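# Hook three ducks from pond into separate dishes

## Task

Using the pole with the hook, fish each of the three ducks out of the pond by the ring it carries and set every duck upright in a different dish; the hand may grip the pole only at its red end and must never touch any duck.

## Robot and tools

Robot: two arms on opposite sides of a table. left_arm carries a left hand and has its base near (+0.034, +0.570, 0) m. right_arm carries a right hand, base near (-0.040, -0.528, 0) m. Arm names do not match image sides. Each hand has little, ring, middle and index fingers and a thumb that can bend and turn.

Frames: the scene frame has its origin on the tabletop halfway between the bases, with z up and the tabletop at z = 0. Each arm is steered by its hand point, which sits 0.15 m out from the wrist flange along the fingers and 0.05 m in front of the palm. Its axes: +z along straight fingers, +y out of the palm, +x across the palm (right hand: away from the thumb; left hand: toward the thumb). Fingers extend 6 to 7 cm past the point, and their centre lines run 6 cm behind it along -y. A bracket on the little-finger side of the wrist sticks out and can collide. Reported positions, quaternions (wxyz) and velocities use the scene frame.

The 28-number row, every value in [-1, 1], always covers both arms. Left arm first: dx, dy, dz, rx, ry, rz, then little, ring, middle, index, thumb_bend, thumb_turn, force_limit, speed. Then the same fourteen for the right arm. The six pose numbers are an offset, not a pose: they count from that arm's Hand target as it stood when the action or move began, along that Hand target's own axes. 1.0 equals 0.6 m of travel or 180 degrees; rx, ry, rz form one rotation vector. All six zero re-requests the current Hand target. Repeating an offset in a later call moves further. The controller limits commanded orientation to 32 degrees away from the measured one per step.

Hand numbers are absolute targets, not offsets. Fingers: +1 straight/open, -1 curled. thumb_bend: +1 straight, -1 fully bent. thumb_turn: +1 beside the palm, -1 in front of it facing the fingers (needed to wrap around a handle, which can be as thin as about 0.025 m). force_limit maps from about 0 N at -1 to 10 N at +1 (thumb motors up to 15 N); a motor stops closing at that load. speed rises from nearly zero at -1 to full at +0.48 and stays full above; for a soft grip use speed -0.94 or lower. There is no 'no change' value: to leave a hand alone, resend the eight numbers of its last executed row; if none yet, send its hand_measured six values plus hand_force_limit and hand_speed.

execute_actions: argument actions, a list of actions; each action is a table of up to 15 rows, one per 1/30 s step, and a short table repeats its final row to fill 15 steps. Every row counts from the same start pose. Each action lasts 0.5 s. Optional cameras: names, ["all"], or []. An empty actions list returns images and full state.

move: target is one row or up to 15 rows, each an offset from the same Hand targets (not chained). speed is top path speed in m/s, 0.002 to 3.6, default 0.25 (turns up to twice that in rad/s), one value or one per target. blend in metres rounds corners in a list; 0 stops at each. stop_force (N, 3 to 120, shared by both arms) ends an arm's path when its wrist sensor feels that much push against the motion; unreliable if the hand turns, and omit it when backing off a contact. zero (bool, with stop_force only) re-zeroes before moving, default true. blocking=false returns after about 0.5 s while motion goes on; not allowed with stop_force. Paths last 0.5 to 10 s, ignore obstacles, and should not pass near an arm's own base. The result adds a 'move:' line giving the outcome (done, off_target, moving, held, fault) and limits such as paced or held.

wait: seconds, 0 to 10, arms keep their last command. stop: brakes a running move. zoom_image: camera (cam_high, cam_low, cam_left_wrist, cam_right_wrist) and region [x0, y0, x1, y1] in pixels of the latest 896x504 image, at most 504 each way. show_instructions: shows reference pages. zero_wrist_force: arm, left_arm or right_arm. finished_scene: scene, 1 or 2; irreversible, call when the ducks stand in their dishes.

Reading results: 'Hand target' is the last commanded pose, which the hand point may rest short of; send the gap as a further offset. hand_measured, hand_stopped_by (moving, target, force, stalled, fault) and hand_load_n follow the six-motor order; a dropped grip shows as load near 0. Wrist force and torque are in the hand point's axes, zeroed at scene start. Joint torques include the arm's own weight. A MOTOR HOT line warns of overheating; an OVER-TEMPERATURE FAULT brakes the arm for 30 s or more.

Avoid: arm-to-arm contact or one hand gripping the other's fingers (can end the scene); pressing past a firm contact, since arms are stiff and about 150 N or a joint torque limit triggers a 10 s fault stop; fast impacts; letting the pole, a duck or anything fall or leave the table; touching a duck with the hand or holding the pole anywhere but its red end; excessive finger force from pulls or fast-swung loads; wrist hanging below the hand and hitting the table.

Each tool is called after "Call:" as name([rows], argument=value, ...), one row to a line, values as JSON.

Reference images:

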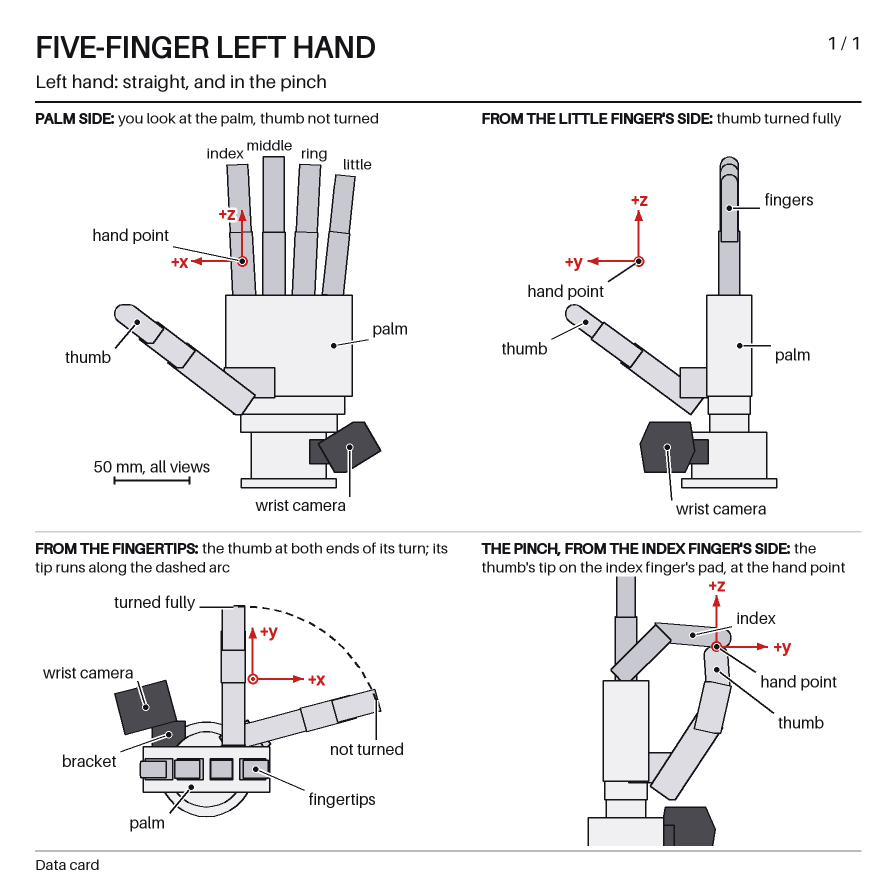

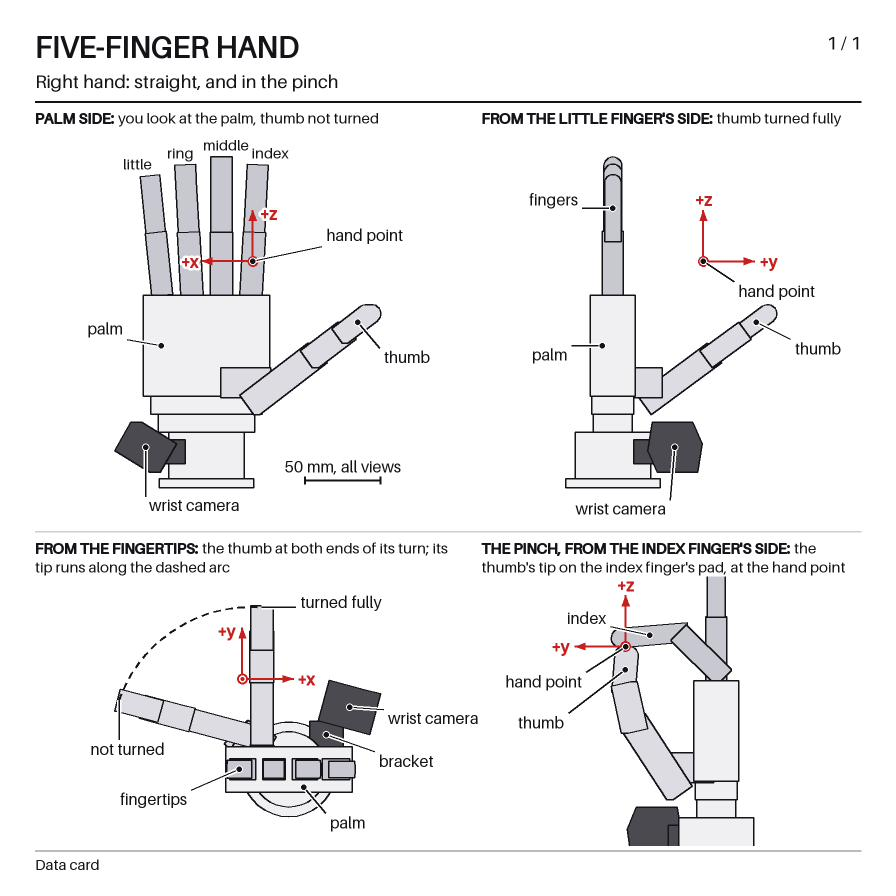

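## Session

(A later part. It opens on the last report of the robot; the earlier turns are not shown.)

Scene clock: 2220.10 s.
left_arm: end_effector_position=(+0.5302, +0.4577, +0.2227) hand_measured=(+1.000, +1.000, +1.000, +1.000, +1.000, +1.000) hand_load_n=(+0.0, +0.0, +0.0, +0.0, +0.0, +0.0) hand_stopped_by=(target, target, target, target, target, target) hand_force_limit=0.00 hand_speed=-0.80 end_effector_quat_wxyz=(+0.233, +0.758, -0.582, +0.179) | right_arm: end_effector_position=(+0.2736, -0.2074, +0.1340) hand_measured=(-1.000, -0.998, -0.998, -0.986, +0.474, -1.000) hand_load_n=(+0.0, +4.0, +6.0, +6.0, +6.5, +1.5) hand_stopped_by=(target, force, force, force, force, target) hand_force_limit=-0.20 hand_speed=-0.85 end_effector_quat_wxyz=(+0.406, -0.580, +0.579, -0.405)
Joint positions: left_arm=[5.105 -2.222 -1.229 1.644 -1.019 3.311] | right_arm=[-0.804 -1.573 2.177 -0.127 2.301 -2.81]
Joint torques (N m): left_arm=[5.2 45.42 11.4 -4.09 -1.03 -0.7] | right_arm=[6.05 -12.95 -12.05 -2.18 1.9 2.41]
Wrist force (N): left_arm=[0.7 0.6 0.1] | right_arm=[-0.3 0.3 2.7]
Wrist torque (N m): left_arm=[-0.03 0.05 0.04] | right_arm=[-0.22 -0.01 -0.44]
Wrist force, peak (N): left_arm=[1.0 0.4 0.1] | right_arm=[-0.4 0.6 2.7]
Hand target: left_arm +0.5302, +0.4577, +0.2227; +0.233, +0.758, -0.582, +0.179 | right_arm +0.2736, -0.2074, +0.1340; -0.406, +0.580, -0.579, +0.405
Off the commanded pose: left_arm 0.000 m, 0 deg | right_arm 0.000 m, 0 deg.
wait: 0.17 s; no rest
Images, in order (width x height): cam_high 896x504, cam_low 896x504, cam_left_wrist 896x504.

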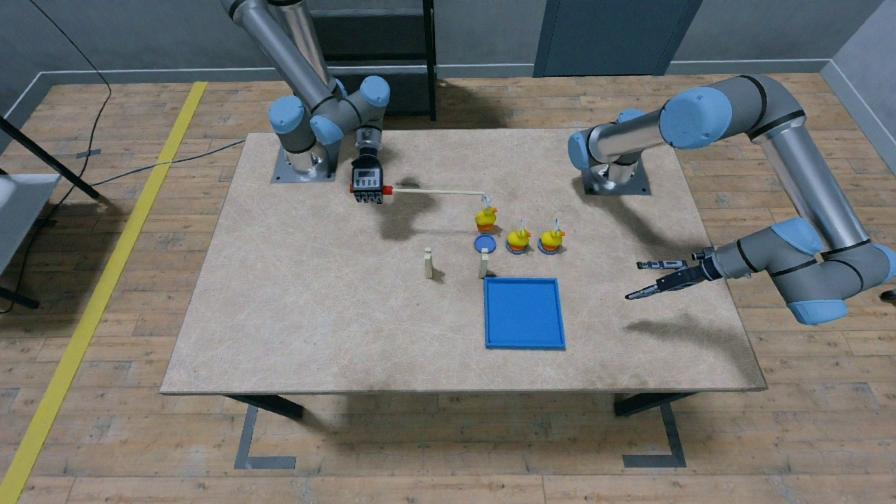

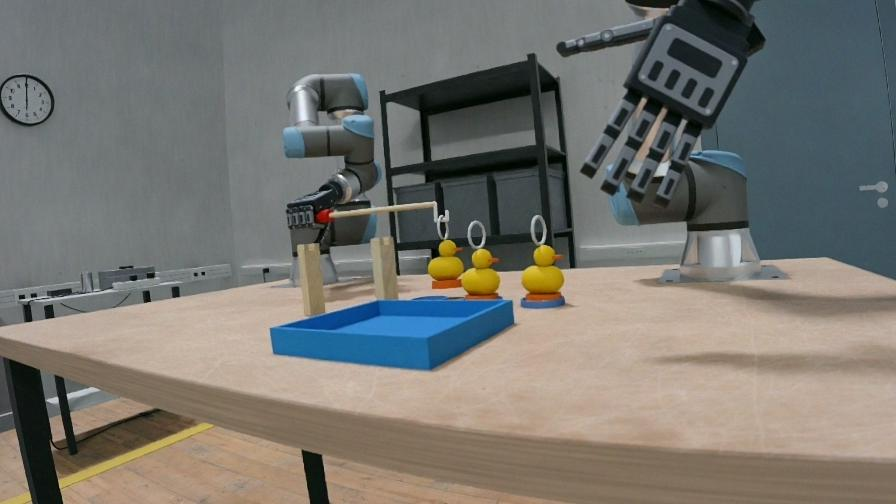

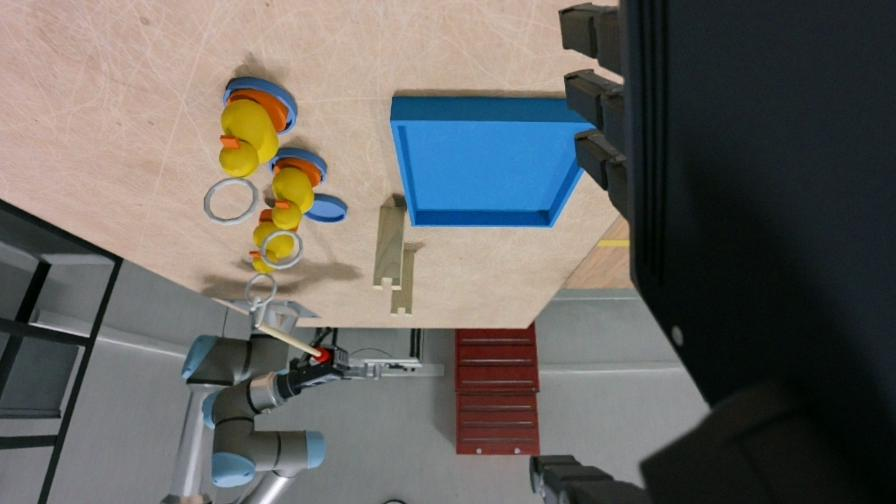

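Call:
move([
  [0,0,0,0,0,0,1,1,1,1,1,1,0,-0.8,0,0.0345,0.0125,0,0,0,-1,-1,-1,-1,-1,-1,-0.2,-0.85],
  [0,0,0,0,0,0,1,1,1,1,1,1,0,-0.8,0,0.0365,0.007,0,0,0,-1,-1,-1,-1,-1,-1,-0.2,-0.85],
], speed=[0.01,0.01])

Call:
wait(seconds=0.3, cameras=["cam_high","cam_low","cam_left_wrist"])

Call:
zoom_image(camera="cam_high", region=[460, 190, 510, 240])

Call:
zoom_image(camera="cam_low", region=[400, 180, 500, 320])

Call:
zoom_image(camera="cam_left_wrist", region=[235, 245, 305, 325])

Scene clock: 2257.10 s.
left_arm: end_effector_position=(+0.5302, +0.4577, +0.2227) hand_measured=(+1.000, +1.000, +1.000, +1.000, +1.000, +1.000) hand_load_n=(+0.0, +0.0, +0.0, +0.0, +0.0, +0.0) hand_stopped_by=(target, target, target, target, target, target) hand_force_limit=0.00 hand_speed=-0.80 end_effector_quat_wxyz=(+0.233, +0.758, -0.582, +0.179) | right_arm: end_effector_position=(+0.2700, -0.2074, +0.1120) hand_measured=(-1.000, -0.998, -0.998, -0.986, +0.474, -1.000) hand_load_n=(+0.0, +4.0, +5.5, +6.0, +6.5, +2.0) hand_stopped_by=(target, force, force, force, force, target) hand_force_limit=-0.20 hand_speed=-0.85 end_effector_quat_wxyz=(+0.406, -0.580, +0.579, -0.405)
Joint positions: left_arm=[5.105 -2.222 -1.229 1.644 -1.019 3.311] | right_arm=[-0.794 -1.537 2.211 -0.193 2.309 -2.804]
Joint torques (N m): left_arm=[5.74 45.31 11.53 -4.15 -0.95 -0.85] | right_arm=[-5.77 -23.14 -15.2 2.26 -0.17 0.85]
Wrist force (N): left_arm=[0.7 0.4 0.5] | right_arm=[-0.3 -0.2 2.2]
Wrist torque (N m): left_arm=[-0.08 0.04 0.04] | right_arm=[-0.19 -0.11 -0.33]
Wrist force, peak (N): left_arm=[1.0 0.3 0.2] | right_arm=[-0.3 0.6 2.8]
Hand target: left_arm +0.5302, +0.4577, +0.2227; +0.233, +0.758, -0.582, +0.179 | right_arm +0.2701, -0.2074, +0.1120; -0.406, +0.580, -0.579, +0.405
Off the commanded pose: left_arm 0.000 m, 0 deg | right_arm 0.000 m, 0 deg.
move: done

Scene clock: 2257.40 s.
left_arm: end_effector_position=(+0.5302, +0.4577, +0.2227) hand_measured=(+1.000, +1.000, +1.000, +1.000, +1.000, +1.000) hand_load_n=(+0.0, +0.0, +0.0, +0.0, +0.0, +0.0) hand_stopped_by=(target, target, target, target, target, target) hand_force_limit=0.00 hand_speed=-0.80 end_effector_quat_wxyz=(+0.233, +0.758, -0.582, +0.179) | right_arm: end_effector_position=(+0.2701, -0.2074, +0.1120) hand_measured=(-1.000, -0.998, -0.998, -0.986, +0.474, -1.000) hand_load_n=(+0.0, +4.0, +6.0, +6.5, +6.5, +1.5) hand_stopped_by=(target, force, force, force, force, target) hand_force_limit=-0.20 hand_speed=-0.85 end_effector_quat_wxyz=(+0.406, -0.580, +0.579, -0.405)
Joint positions: left_arm=[5.105 -2.222 -1.229 1.644 -1.019 3.311] | right_arm=[-0.794 -1.537 2.211 -0.193 2.309 -2.804]
Joint torques (N m): left_arm=[4.62 44.75 11.71 -3.93 -1.01 -0.73] | right_arm=[-6.38 -21.21 -20.55 0.02 -0.77 -2.13]
Wrist force (N): left_arm=[0.8 0.7 0.1] | right_arm=[-0.2 -0.4 2.3]
Wrist torque (N m): left_arm=[-0.01 0.03 0.04] | right_arm=[-0.24 -0.13 -0.33]
Wrist force, peak (N): left_arm=[1.0 0.5 0.1] | right_arm=[-0.3 -0.3 2.4]
Hand target: left_arm +0.5302, +0.4577, +0.2227; +0.233, +0.758, -0.582, +0.179 | right_arm +0.2701, -0.2074, +0.1120; -0.406, +0.580, -0.579, +0.405
Off the commanded pose: left_arm 0.000 m, 0 deg | right_arm 0.000 m, 0 deg.
wait: 0.30 s; at rest by 0.17 s
Images, in order (width x height): cam_high 896x504, cam_low 896x504, cam_left_wrist 896x504.

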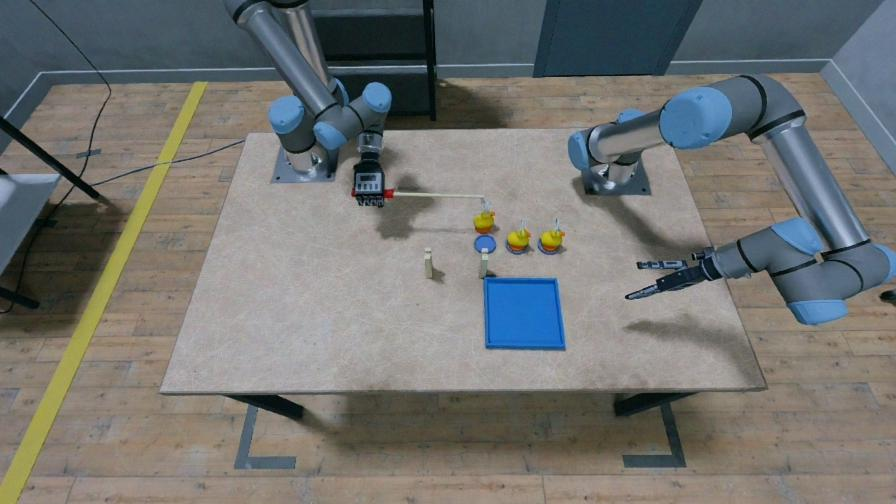

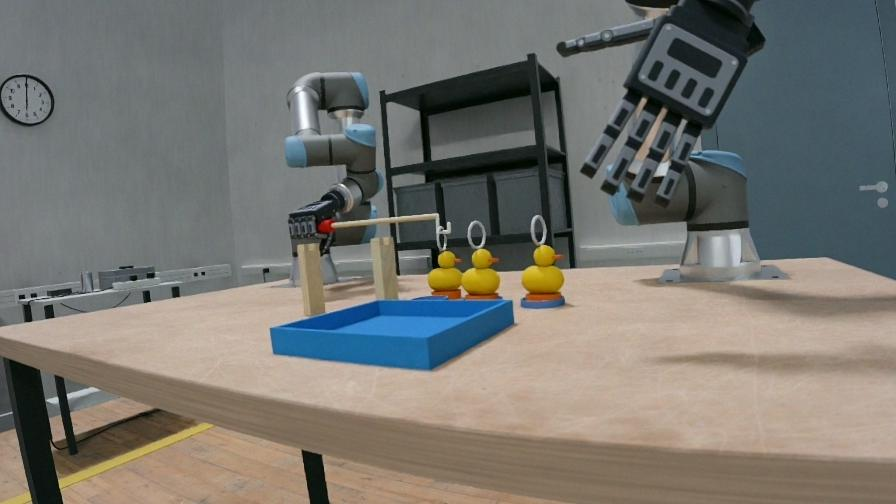

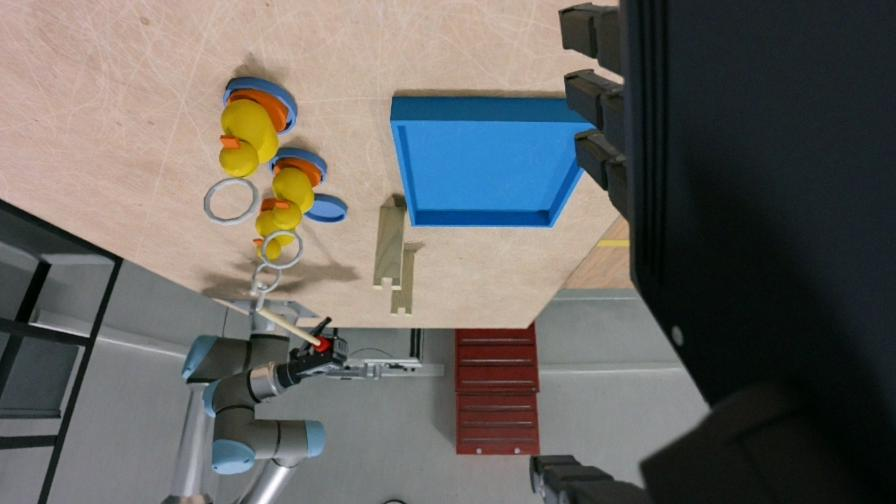

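Scaled by 10.080 from the camera's 896x504 image, which has a finer 1280x720 frame.

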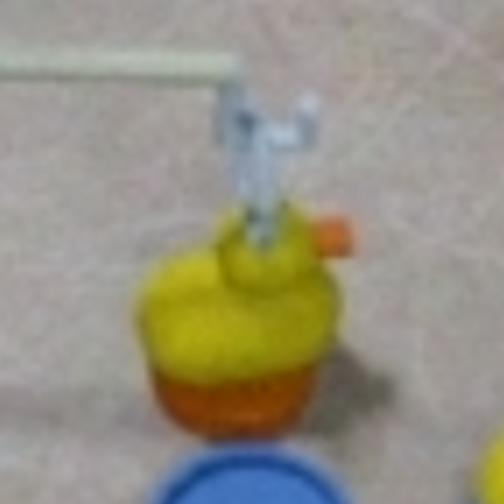

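Scaled by 3.600 from the camera's 896x504 image, which has a finer 1280x720 frame.

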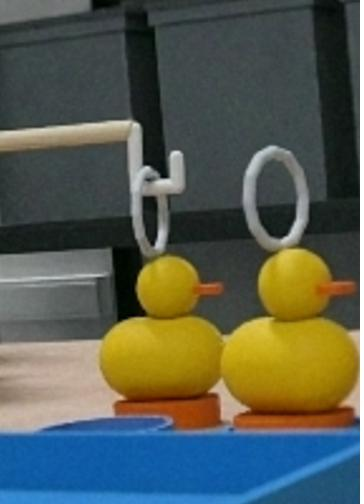

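Scaled by 6.300 from the camera's 896x504 image, which has a finer 1280x720 frame.

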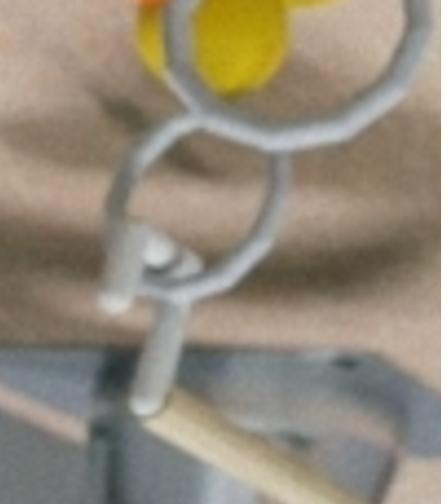

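Call:
move([
  [0,0,0,0,0,0,1,1,1,1,1,1,0,-0.8,0,-0.0026,0.007,0,0,0,-1,-1,-1,-1,-1,-1,-0.2,-0.85],
  [0,0,0,0,0,0,1,1,1,1,1,1,0,-0.8,0,-0.0277,-0.0021,0,0,0,-1,-1,-1,-1,-1,-1,-0.2,-0.85],
  [0,0,0,0,0,0,1,1,1,1,1,1,0,-0.8,0,-0.0371,-0.0055,0,0,0,-1,-1,-1,-1,-1,-1,-0.2,-0.85],
], speed=[0.01,0.003,0.01])

Call:
wait(seconds=0.3, cameras=["cam_high"])

Call:
zoom_image(camera="cam_high", region=[460, 200, 510, 250])

Call:
wait(seconds=0.16, cameras=["cam_high"])

Call:
zoom_image(camera="cam_high", region=[460, 200, 510, 250])

Call:
wait(seconds=0.16, cameras=["cam_high"])

Call:
zoom_image(camera="cam_high", region=[460, 200, 510, 250])

Call:
wait(seconds=0.16, cameras=["cam_high","cam_low","cam_left_wrist"])

Call:
zoom_image(camera="cam_high", region=[460, 200, 510, 250])

Call:
zoom_image(camera="cam_low", region=[400, 180, 500, 320])

Call:
zoom_image(camera="cam_left_wrist", region=[220, 160, 360, 340])

Scene clock: 2297.07 s.
left_arm: end_effector_position=(+0.5302, +0.4577, +0.2227) hand_measured=(+1.000, +1.000, +1.000, +1.000, +1.000, +1.000) hand_load_n=(+0.0, +0.0, +0.0, -0.5, +0.0, +0.0) hand_stopped_by=(target, target, target, target, target, target) hand_force_limit=0.00 hand_speed=-0.80 end_effector_quat_wxyz=(+0.233, +0.758, -0.582, +0.179) | right_arm: end_effector_position=(+0.2746, -0.2074, +0.1342) hand_measured=(-1.000, -0.998, -0.998, -0.986, +0.474, -1.000) hand_load_n=(+0.0, +4.0, +6.0, +6.5, +6.5, +2.0) hand_stopped_by=(target, force, force, force, force, target) hand_force_limit=-0.20 hand_speed=-0.85 end_effector_quat_wxyz=(+0.406, -0.580, +0.579, -0.405)
Joint positions: left_arm=[5.105 -2.222 -1.229 1.644 -1.019 3.311] | right_arm=[-0.806 -1.573 2.177 -0.128 2.299 -2.811]
Joint torques (N m): left_arm=[4.39 45.62 11.62 -4.06 -1.03 -0.76] | right_arm=[-5.25 -13.99 -16.68 -0.88 -0.53 -2.26]
Wrist force (N): left_arm=[0.8 0.4 0.0] | right_arm=[-0.1 0.5 2.5]
Wrist torque (N m): left_arm=[-0.05 0.03 0.05] | right_arm=[-0.17 -0.05 -0.42]
Wrist force, peak (N): left_arm=[1.0 0.4 0.2] | right_arm=[-0.6 0.4 2.8]
Hand target: left_arm +0.5302, +0.4577, +0.2227; +0.233, +0.758, -0.582, +0.179 | right_arm +0.2746, -0.2074, +0.1341; -0.406, +0.580, -0.579, +0.405
Off the commanded pose: left_arm 0.000 m, 0 deg | right_arm 0.000 m, 0 deg.
move: done

Scene clock: 2297.37 s.
left_arm: end_effector_position=(+0.5302, +0.4577, +0.2227) hand_measured=(+1.000, +1.000, +1.000, +1.000, +1.000, +1.000) hand_load_n=(+0.0, +0.0, +0.0, +0.0, +0.0, -0.5) hand_stopped_by=(target, target, target, target, target, target) hand_force_limit=0.00 hand_speed=-0.80 end_effector_quat_wxyz=(+0.233, +0.758, -0.582, +0.179) | right_arm: end_effector_position=(+0.2746, -0.2074, +0.1341) hand_measured=(-1.000, -0.998, -0.998, -0.986, +0.474, -1.000) hand_load_n=(+0.0, +4.0, +6.0, +6.5, +6.5, +2.0) hand_stopped_by=(target, force, force, force, force, target) hand_force_limit=-0.20 hand_speed=-0.85 end_effector_quat_wxyz=(+0.406, -0.580, +0.579, -0.405)
Joint positions: left_arm=[5.105 -2.222 -1.229 1.644 -1.019 3.311] | right_arm=[-0.806 -1.573 2.177 -0.128 2.299 -2.811]
Joint torques (N m): left_arm=[5.17 45.01 11.07 -4.04 -0.97 -0.72] | right_arm=[-5.23 -9.6 -12.22 -2.02 -0.25 -1.84]
Wrist force (N): left_arm=[0.6 0.2 0.0] | right_arm=[-0.2 0.6 2.5]
Wrist torque (N m): left_arm=[-0.08 0.05 0.05] | right_arm=[-0.16 -0.04 -0.42]
Wrist force, peak (N): left_arm=[0.8 0.5 0.2] | right_arm=[-0.4 0.5 2.7]
Hand target: left_arm +0.5302, +0.4577, +0.2227; +0.233, +0.758, -0.582, +0.179 | right_arm +0.2746, -0.2074, +0.1341; -0.406, +0.580, -0.579, +0.405
Off the commanded pose: left_arm 0.000 m, 0 deg | right_arm 0.000 m, 0 deg.
wait: 0.30 s; at rest by 0.17 s
Images, in order (width x height): cam_high 896x504.

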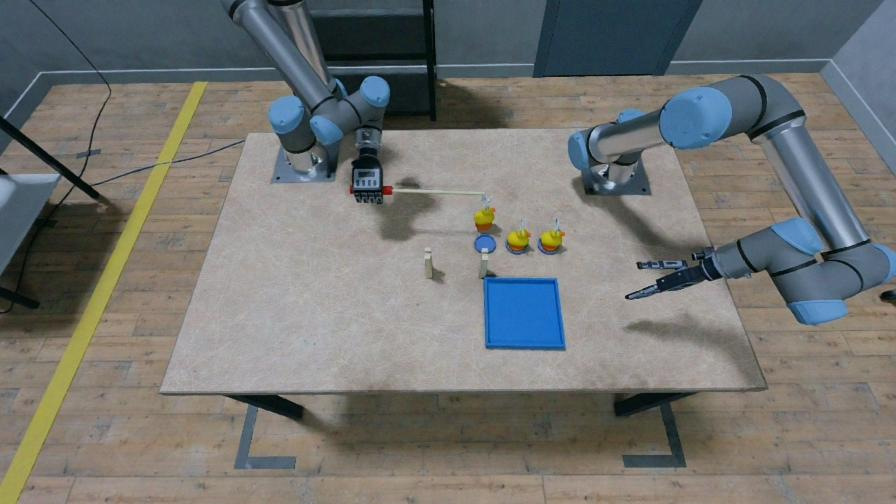

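Scaled by 10.080 from the camera's 896x504 image, which has a finer 1280x720 frame.

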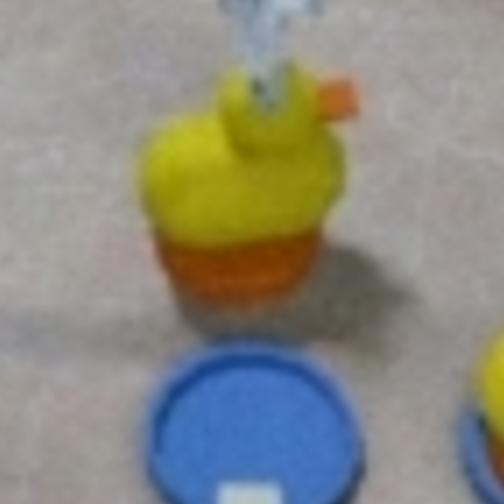

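Scene clock: 2297.53 s.
left_arm: end_effector_position=(+0.5302, +0.4577, +0.2227) hand_measured=(+1.000, +1.000, +1.000, +1.000, +1.000, +1.000) hand_load_n=(+0.0, +0.0, +0.0, +0.0, +0.0, +0.0) hand_stopped_by=(target, target, target, target, target, target) hand_force_limit=0.00 hand_speed=-0.80 end_effector_quat_wxyz=(+0.233, +0.758, -0.582, +0.179) | right_arm: end_effector_position=(+0.2746, -0.2074, +0.1341) hand_measured=(-1.000, -0.998, -0.998, -0.986, +0.474, -1.000) hand_load_n=(+0.0, +4.0, +6.0, +6.0, +6.0, +2.0) hand_stopped_by=(target, force, force, force, force, target) hand_force_limit=-0.20 hand_speed=-0.85 end_effector_quat_wxyz=(+0.406, -0.580, +0.579, -0.405)
Joint positions: left_arm=[5.105 -2.222 -1.229 1.644 -1.019 3.311] | right_arm=[-0.806 -1.573 2.177 -0.128 2.299 -2.811]
Joint torques (N m): left_arm=[4.92 44.36 11.64 -4.14 -0.79 -0.73] | right_arm=[-4.41 -10.55 -11.79 -2.08 -0.5 -1.74]
Wrist force (N): left_arm=[0.7 0.3 0.0] | right_arm=[-0.2 0.5 2.6]
Wrist torque (N m): left_arm=[-0.06 0.04 0.04] | right_arm=[-0.19 -0.04 -0.43]
Wrist force, peak (N): left_arm=[0.7 0.4 -0.1] | right_arm=[-0.2 0.5 2.6]
Hand target: left_arm +0.5302, +0.4577, +0.2227; +0.233, +0.758, -0.582, +0.179 | right_arm +0.2746, -0.2074, +0.1341; -0.406, +0.580, -0.579, +0.405
Off the commanded pose: left_arm 0.000 m, 0 deg | right_arm 0.000 m, 0 deg.
wait: 0.17 s; no rest
Images, in order (width x height): cam_high 896x504.

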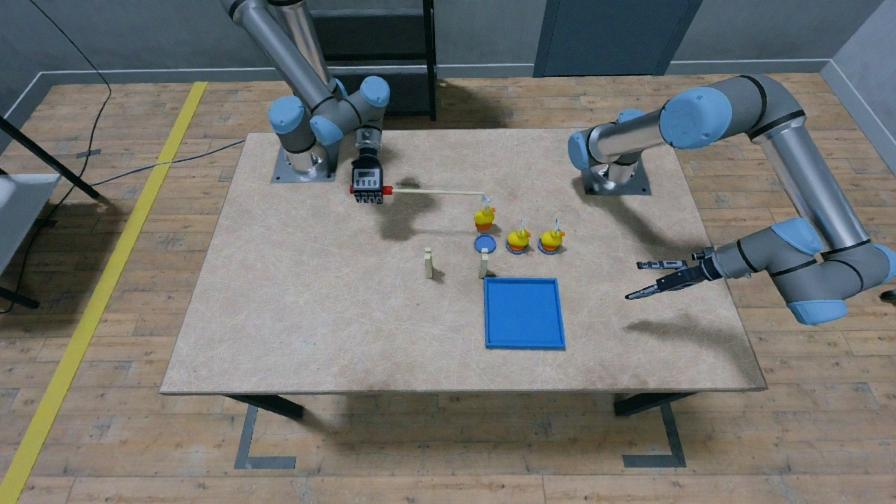

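Scaled by 10.080 from the camera's 896x504 image, which has a finer 1280x720 frame.

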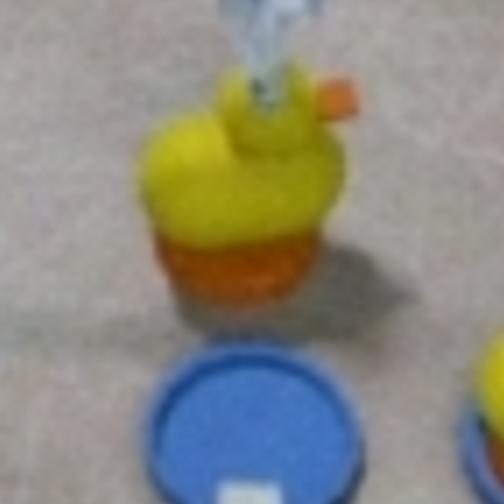

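Scene clock: 2297.70 s.
left_arm: end_effector_position=(+0.5302, +0.4577, +0.2227) hand_measured=(+1.000, +1.000, +1.000, +1.000, +1.000, +1.000) hand_load_n=(+0.0, +0.0, +0.0, +0.0, +0.0, +0.0) hand_stopped_by=(target, target, target, target, target, target) hand_force_limit=0.00 hand_speed=-0.80 end_effector_quat_wxyz=(+0.233, +0.758, -0.582, +0.179) | right_arm: end_effector_position=(+0.2746, -0.2074, +0.1341) hand_measured=(-1.000, -0.998, -0.998, -0.986, +0.474, -1.000) hand_load_n=(+0.0, +4.0, +6.0, +6.5, +7.0, +1.5) hand_stopped_by=(target, force, force, force, force, target) hand_force_limit=-0.20 hand_speed=-0.85 end_effector_quat_wxyz=(+0.406, -0.580, +0.579, -0.405)
Joint positions: left_arm=[5.105 -2.222 -1.229 1.644 -1.019 3.311] | right_arm=[-0.806 -1.573 2.177 -0.128 2.299 -2.811]
Joint torques (N m): left_arm=[5.08 45.6 11.05 -4.18 -1.04 -0.68] | right_arm=[-4.45 -12.55 -11.85 -2.11 -0.64 -1.52]
Wrist force (N): left_arm=[0.6 0.3 0.1] | right_arm=[-0.4 0.7 2.4]
Wrist torque (N m): left_arm=[-0.07 0.06 0.03] | right_arm=[-0.15 -0.01 -0.43]
Wrist force, peak (N): left_arm=[0.7 0.5 0.1] | right_arm=[-0.2 0.5 2.6]
Hand target: left_arm +0.5302, +0.4577, +0.2227; +0.233, +0.758, -0.582, +0.179 | right_arm +0.2746, -0.2074, +0.1341; -0.406, +0.580, -0.579, +0.405
Off the commanded pose: left_arm 0.000 m, 0 deg | right_arm 0.000 m, 0 deg.
wait: 0.17 s; no rest
Images, in order (width x height): cam_high 896x504.

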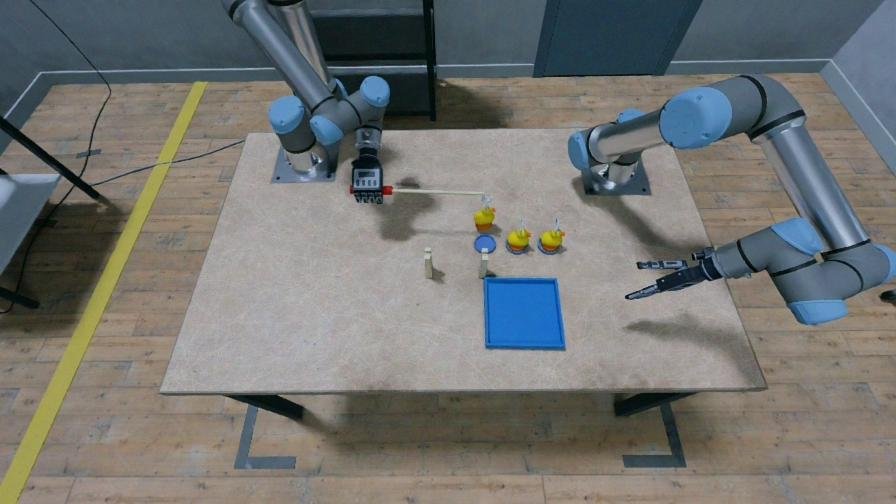

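Scaled by 10.080 from the camera's 896x504 image, which has a finer 1280x720 frame.

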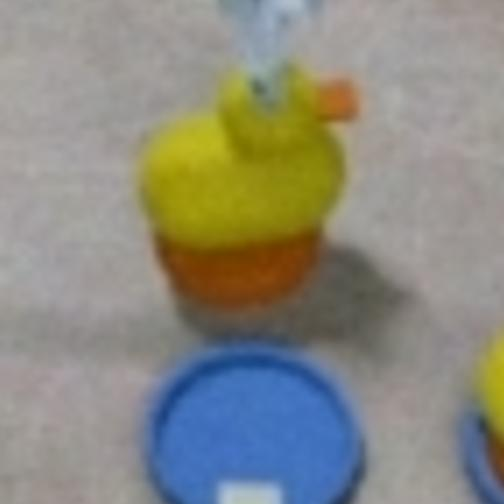

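Scene clock: 2297.87 s.
left_arm: end_effector_position=(+0.5302, +0.4577, +0.2227) hand_measured=(+1.000, +1.000, +1.000, +1.000, +1.000, +1.000) hand_load_n=(+0.0, +0.0, +0.0, +0.0, +0.0, +0.0) hand_stopped_by=(target, target, target, target, target, target) hand_force_limit=0.00 hand_speed=-0.80 end_effector_quat_wxyz=(+0.233, +0.758, -0.582, +0.179) | right_arm: end_effector_position=(+0.2746, -0.2074, +0.1341) hand_measured=(-1.000, -0.998, -0.998, -0.986, +0.474, -1.000) hand_load_n=(+0.0, +4.0, +6.0, +6.5, +6.5, +2.0) hand_stopped_by=(target, force, force, force, force, target) hand_force_limit=-0.20 hand_speed=-0.85 end_effector_quat_wxyz=(+0.406, -0.580, +0.579, -0.405)
Joint positions: left_arm=[5.105 -2.222 -1.229 1.644 -1.019 3.311] | right_arm=[-0.806 -1.573 2.177 -0.128 2.299 -2.811]
Joint torques (N m): left_arm=[5.29 44.66 11.57 -4.14 -1.01 -0.94] | right_arm=[-6.17 -10.69 -11.42 -2.31 -0.58 -1.49]
Wrist force (N): left_arm=[0.4 0.7 0.0] | right_arm=[-0.5 0.5 2.7]
Wrist torque (N m): left_arm=[0.00 0.07 0.02] | right_arm=[-0.19 0.01 -0.44]
Wrist force, peak (N): left_arm=[1.0 0.3 0.1] | right_arm=[-0.5 0.5 2.7]
Hand target: left_arm +0.5302, +0.4577, +0.2227; +0.233, +0.758, -0.582, +0.179 | right_arm +0.2746, -0.2074, +0.1341; -0.406, +0.580, -0.579, +0.405
Off the commanded pose: left_arm 0.000 m, 0 deg | right_arm 0.000 m, 0 deg.
wait: 0.17 s; no rest
Images, in order (width x height): cam_high 896x504, cam_low 896x504, cam_left_wrist 896x504.

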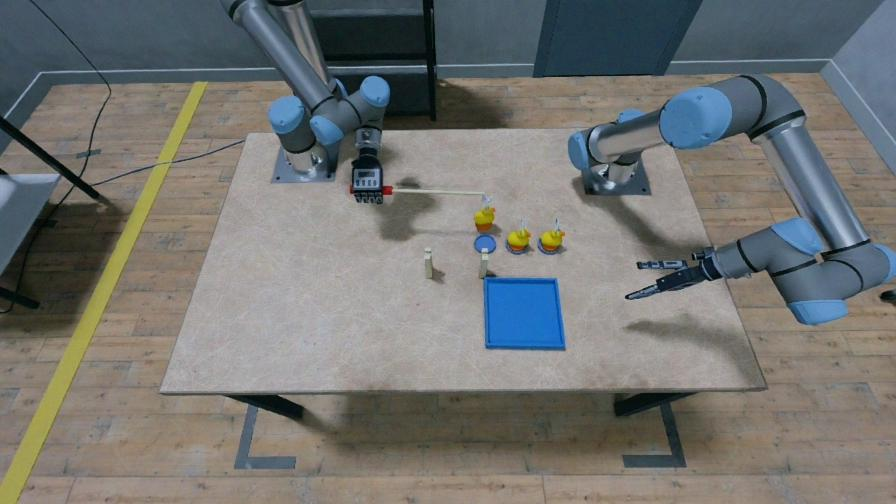

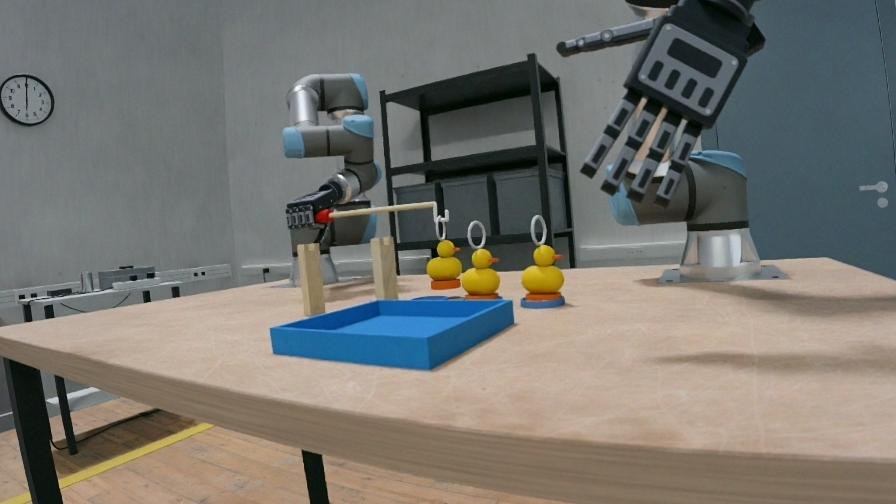

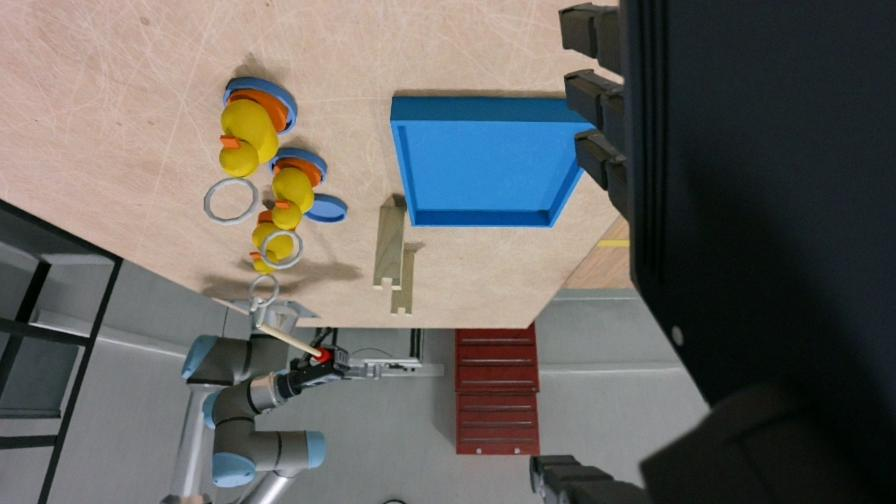

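Scaled by 10.080 from the camera's 896x504 image, which has a finer 1280x720 frame.

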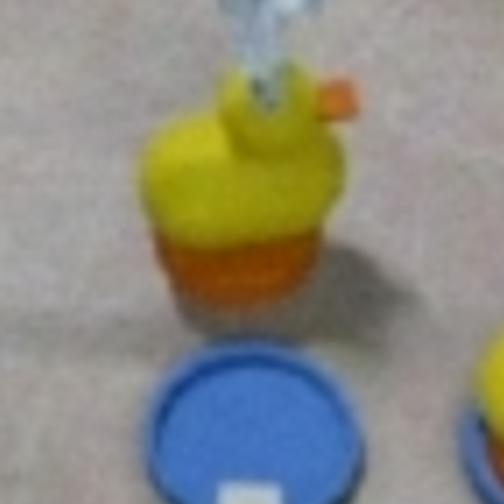

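Scaled by 3.600 from the camera's 896x504 image, which has a finer 1280x720 frame.

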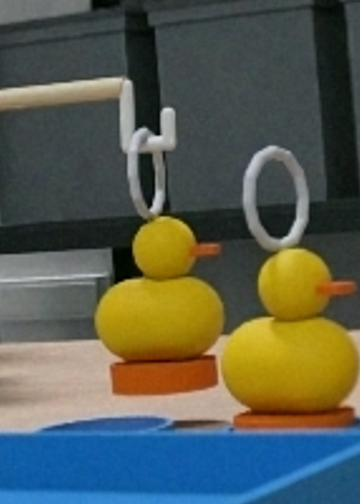

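Scaled by 2.800 from the camera's 896x504 image, which has a finer 1280x720 frame.

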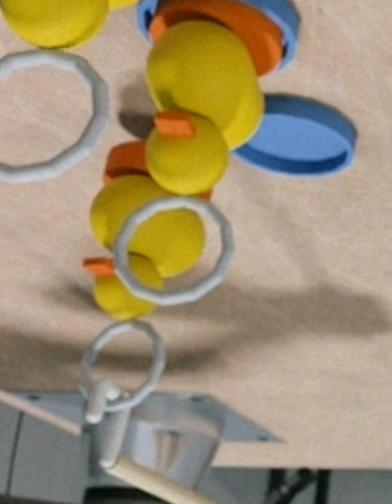

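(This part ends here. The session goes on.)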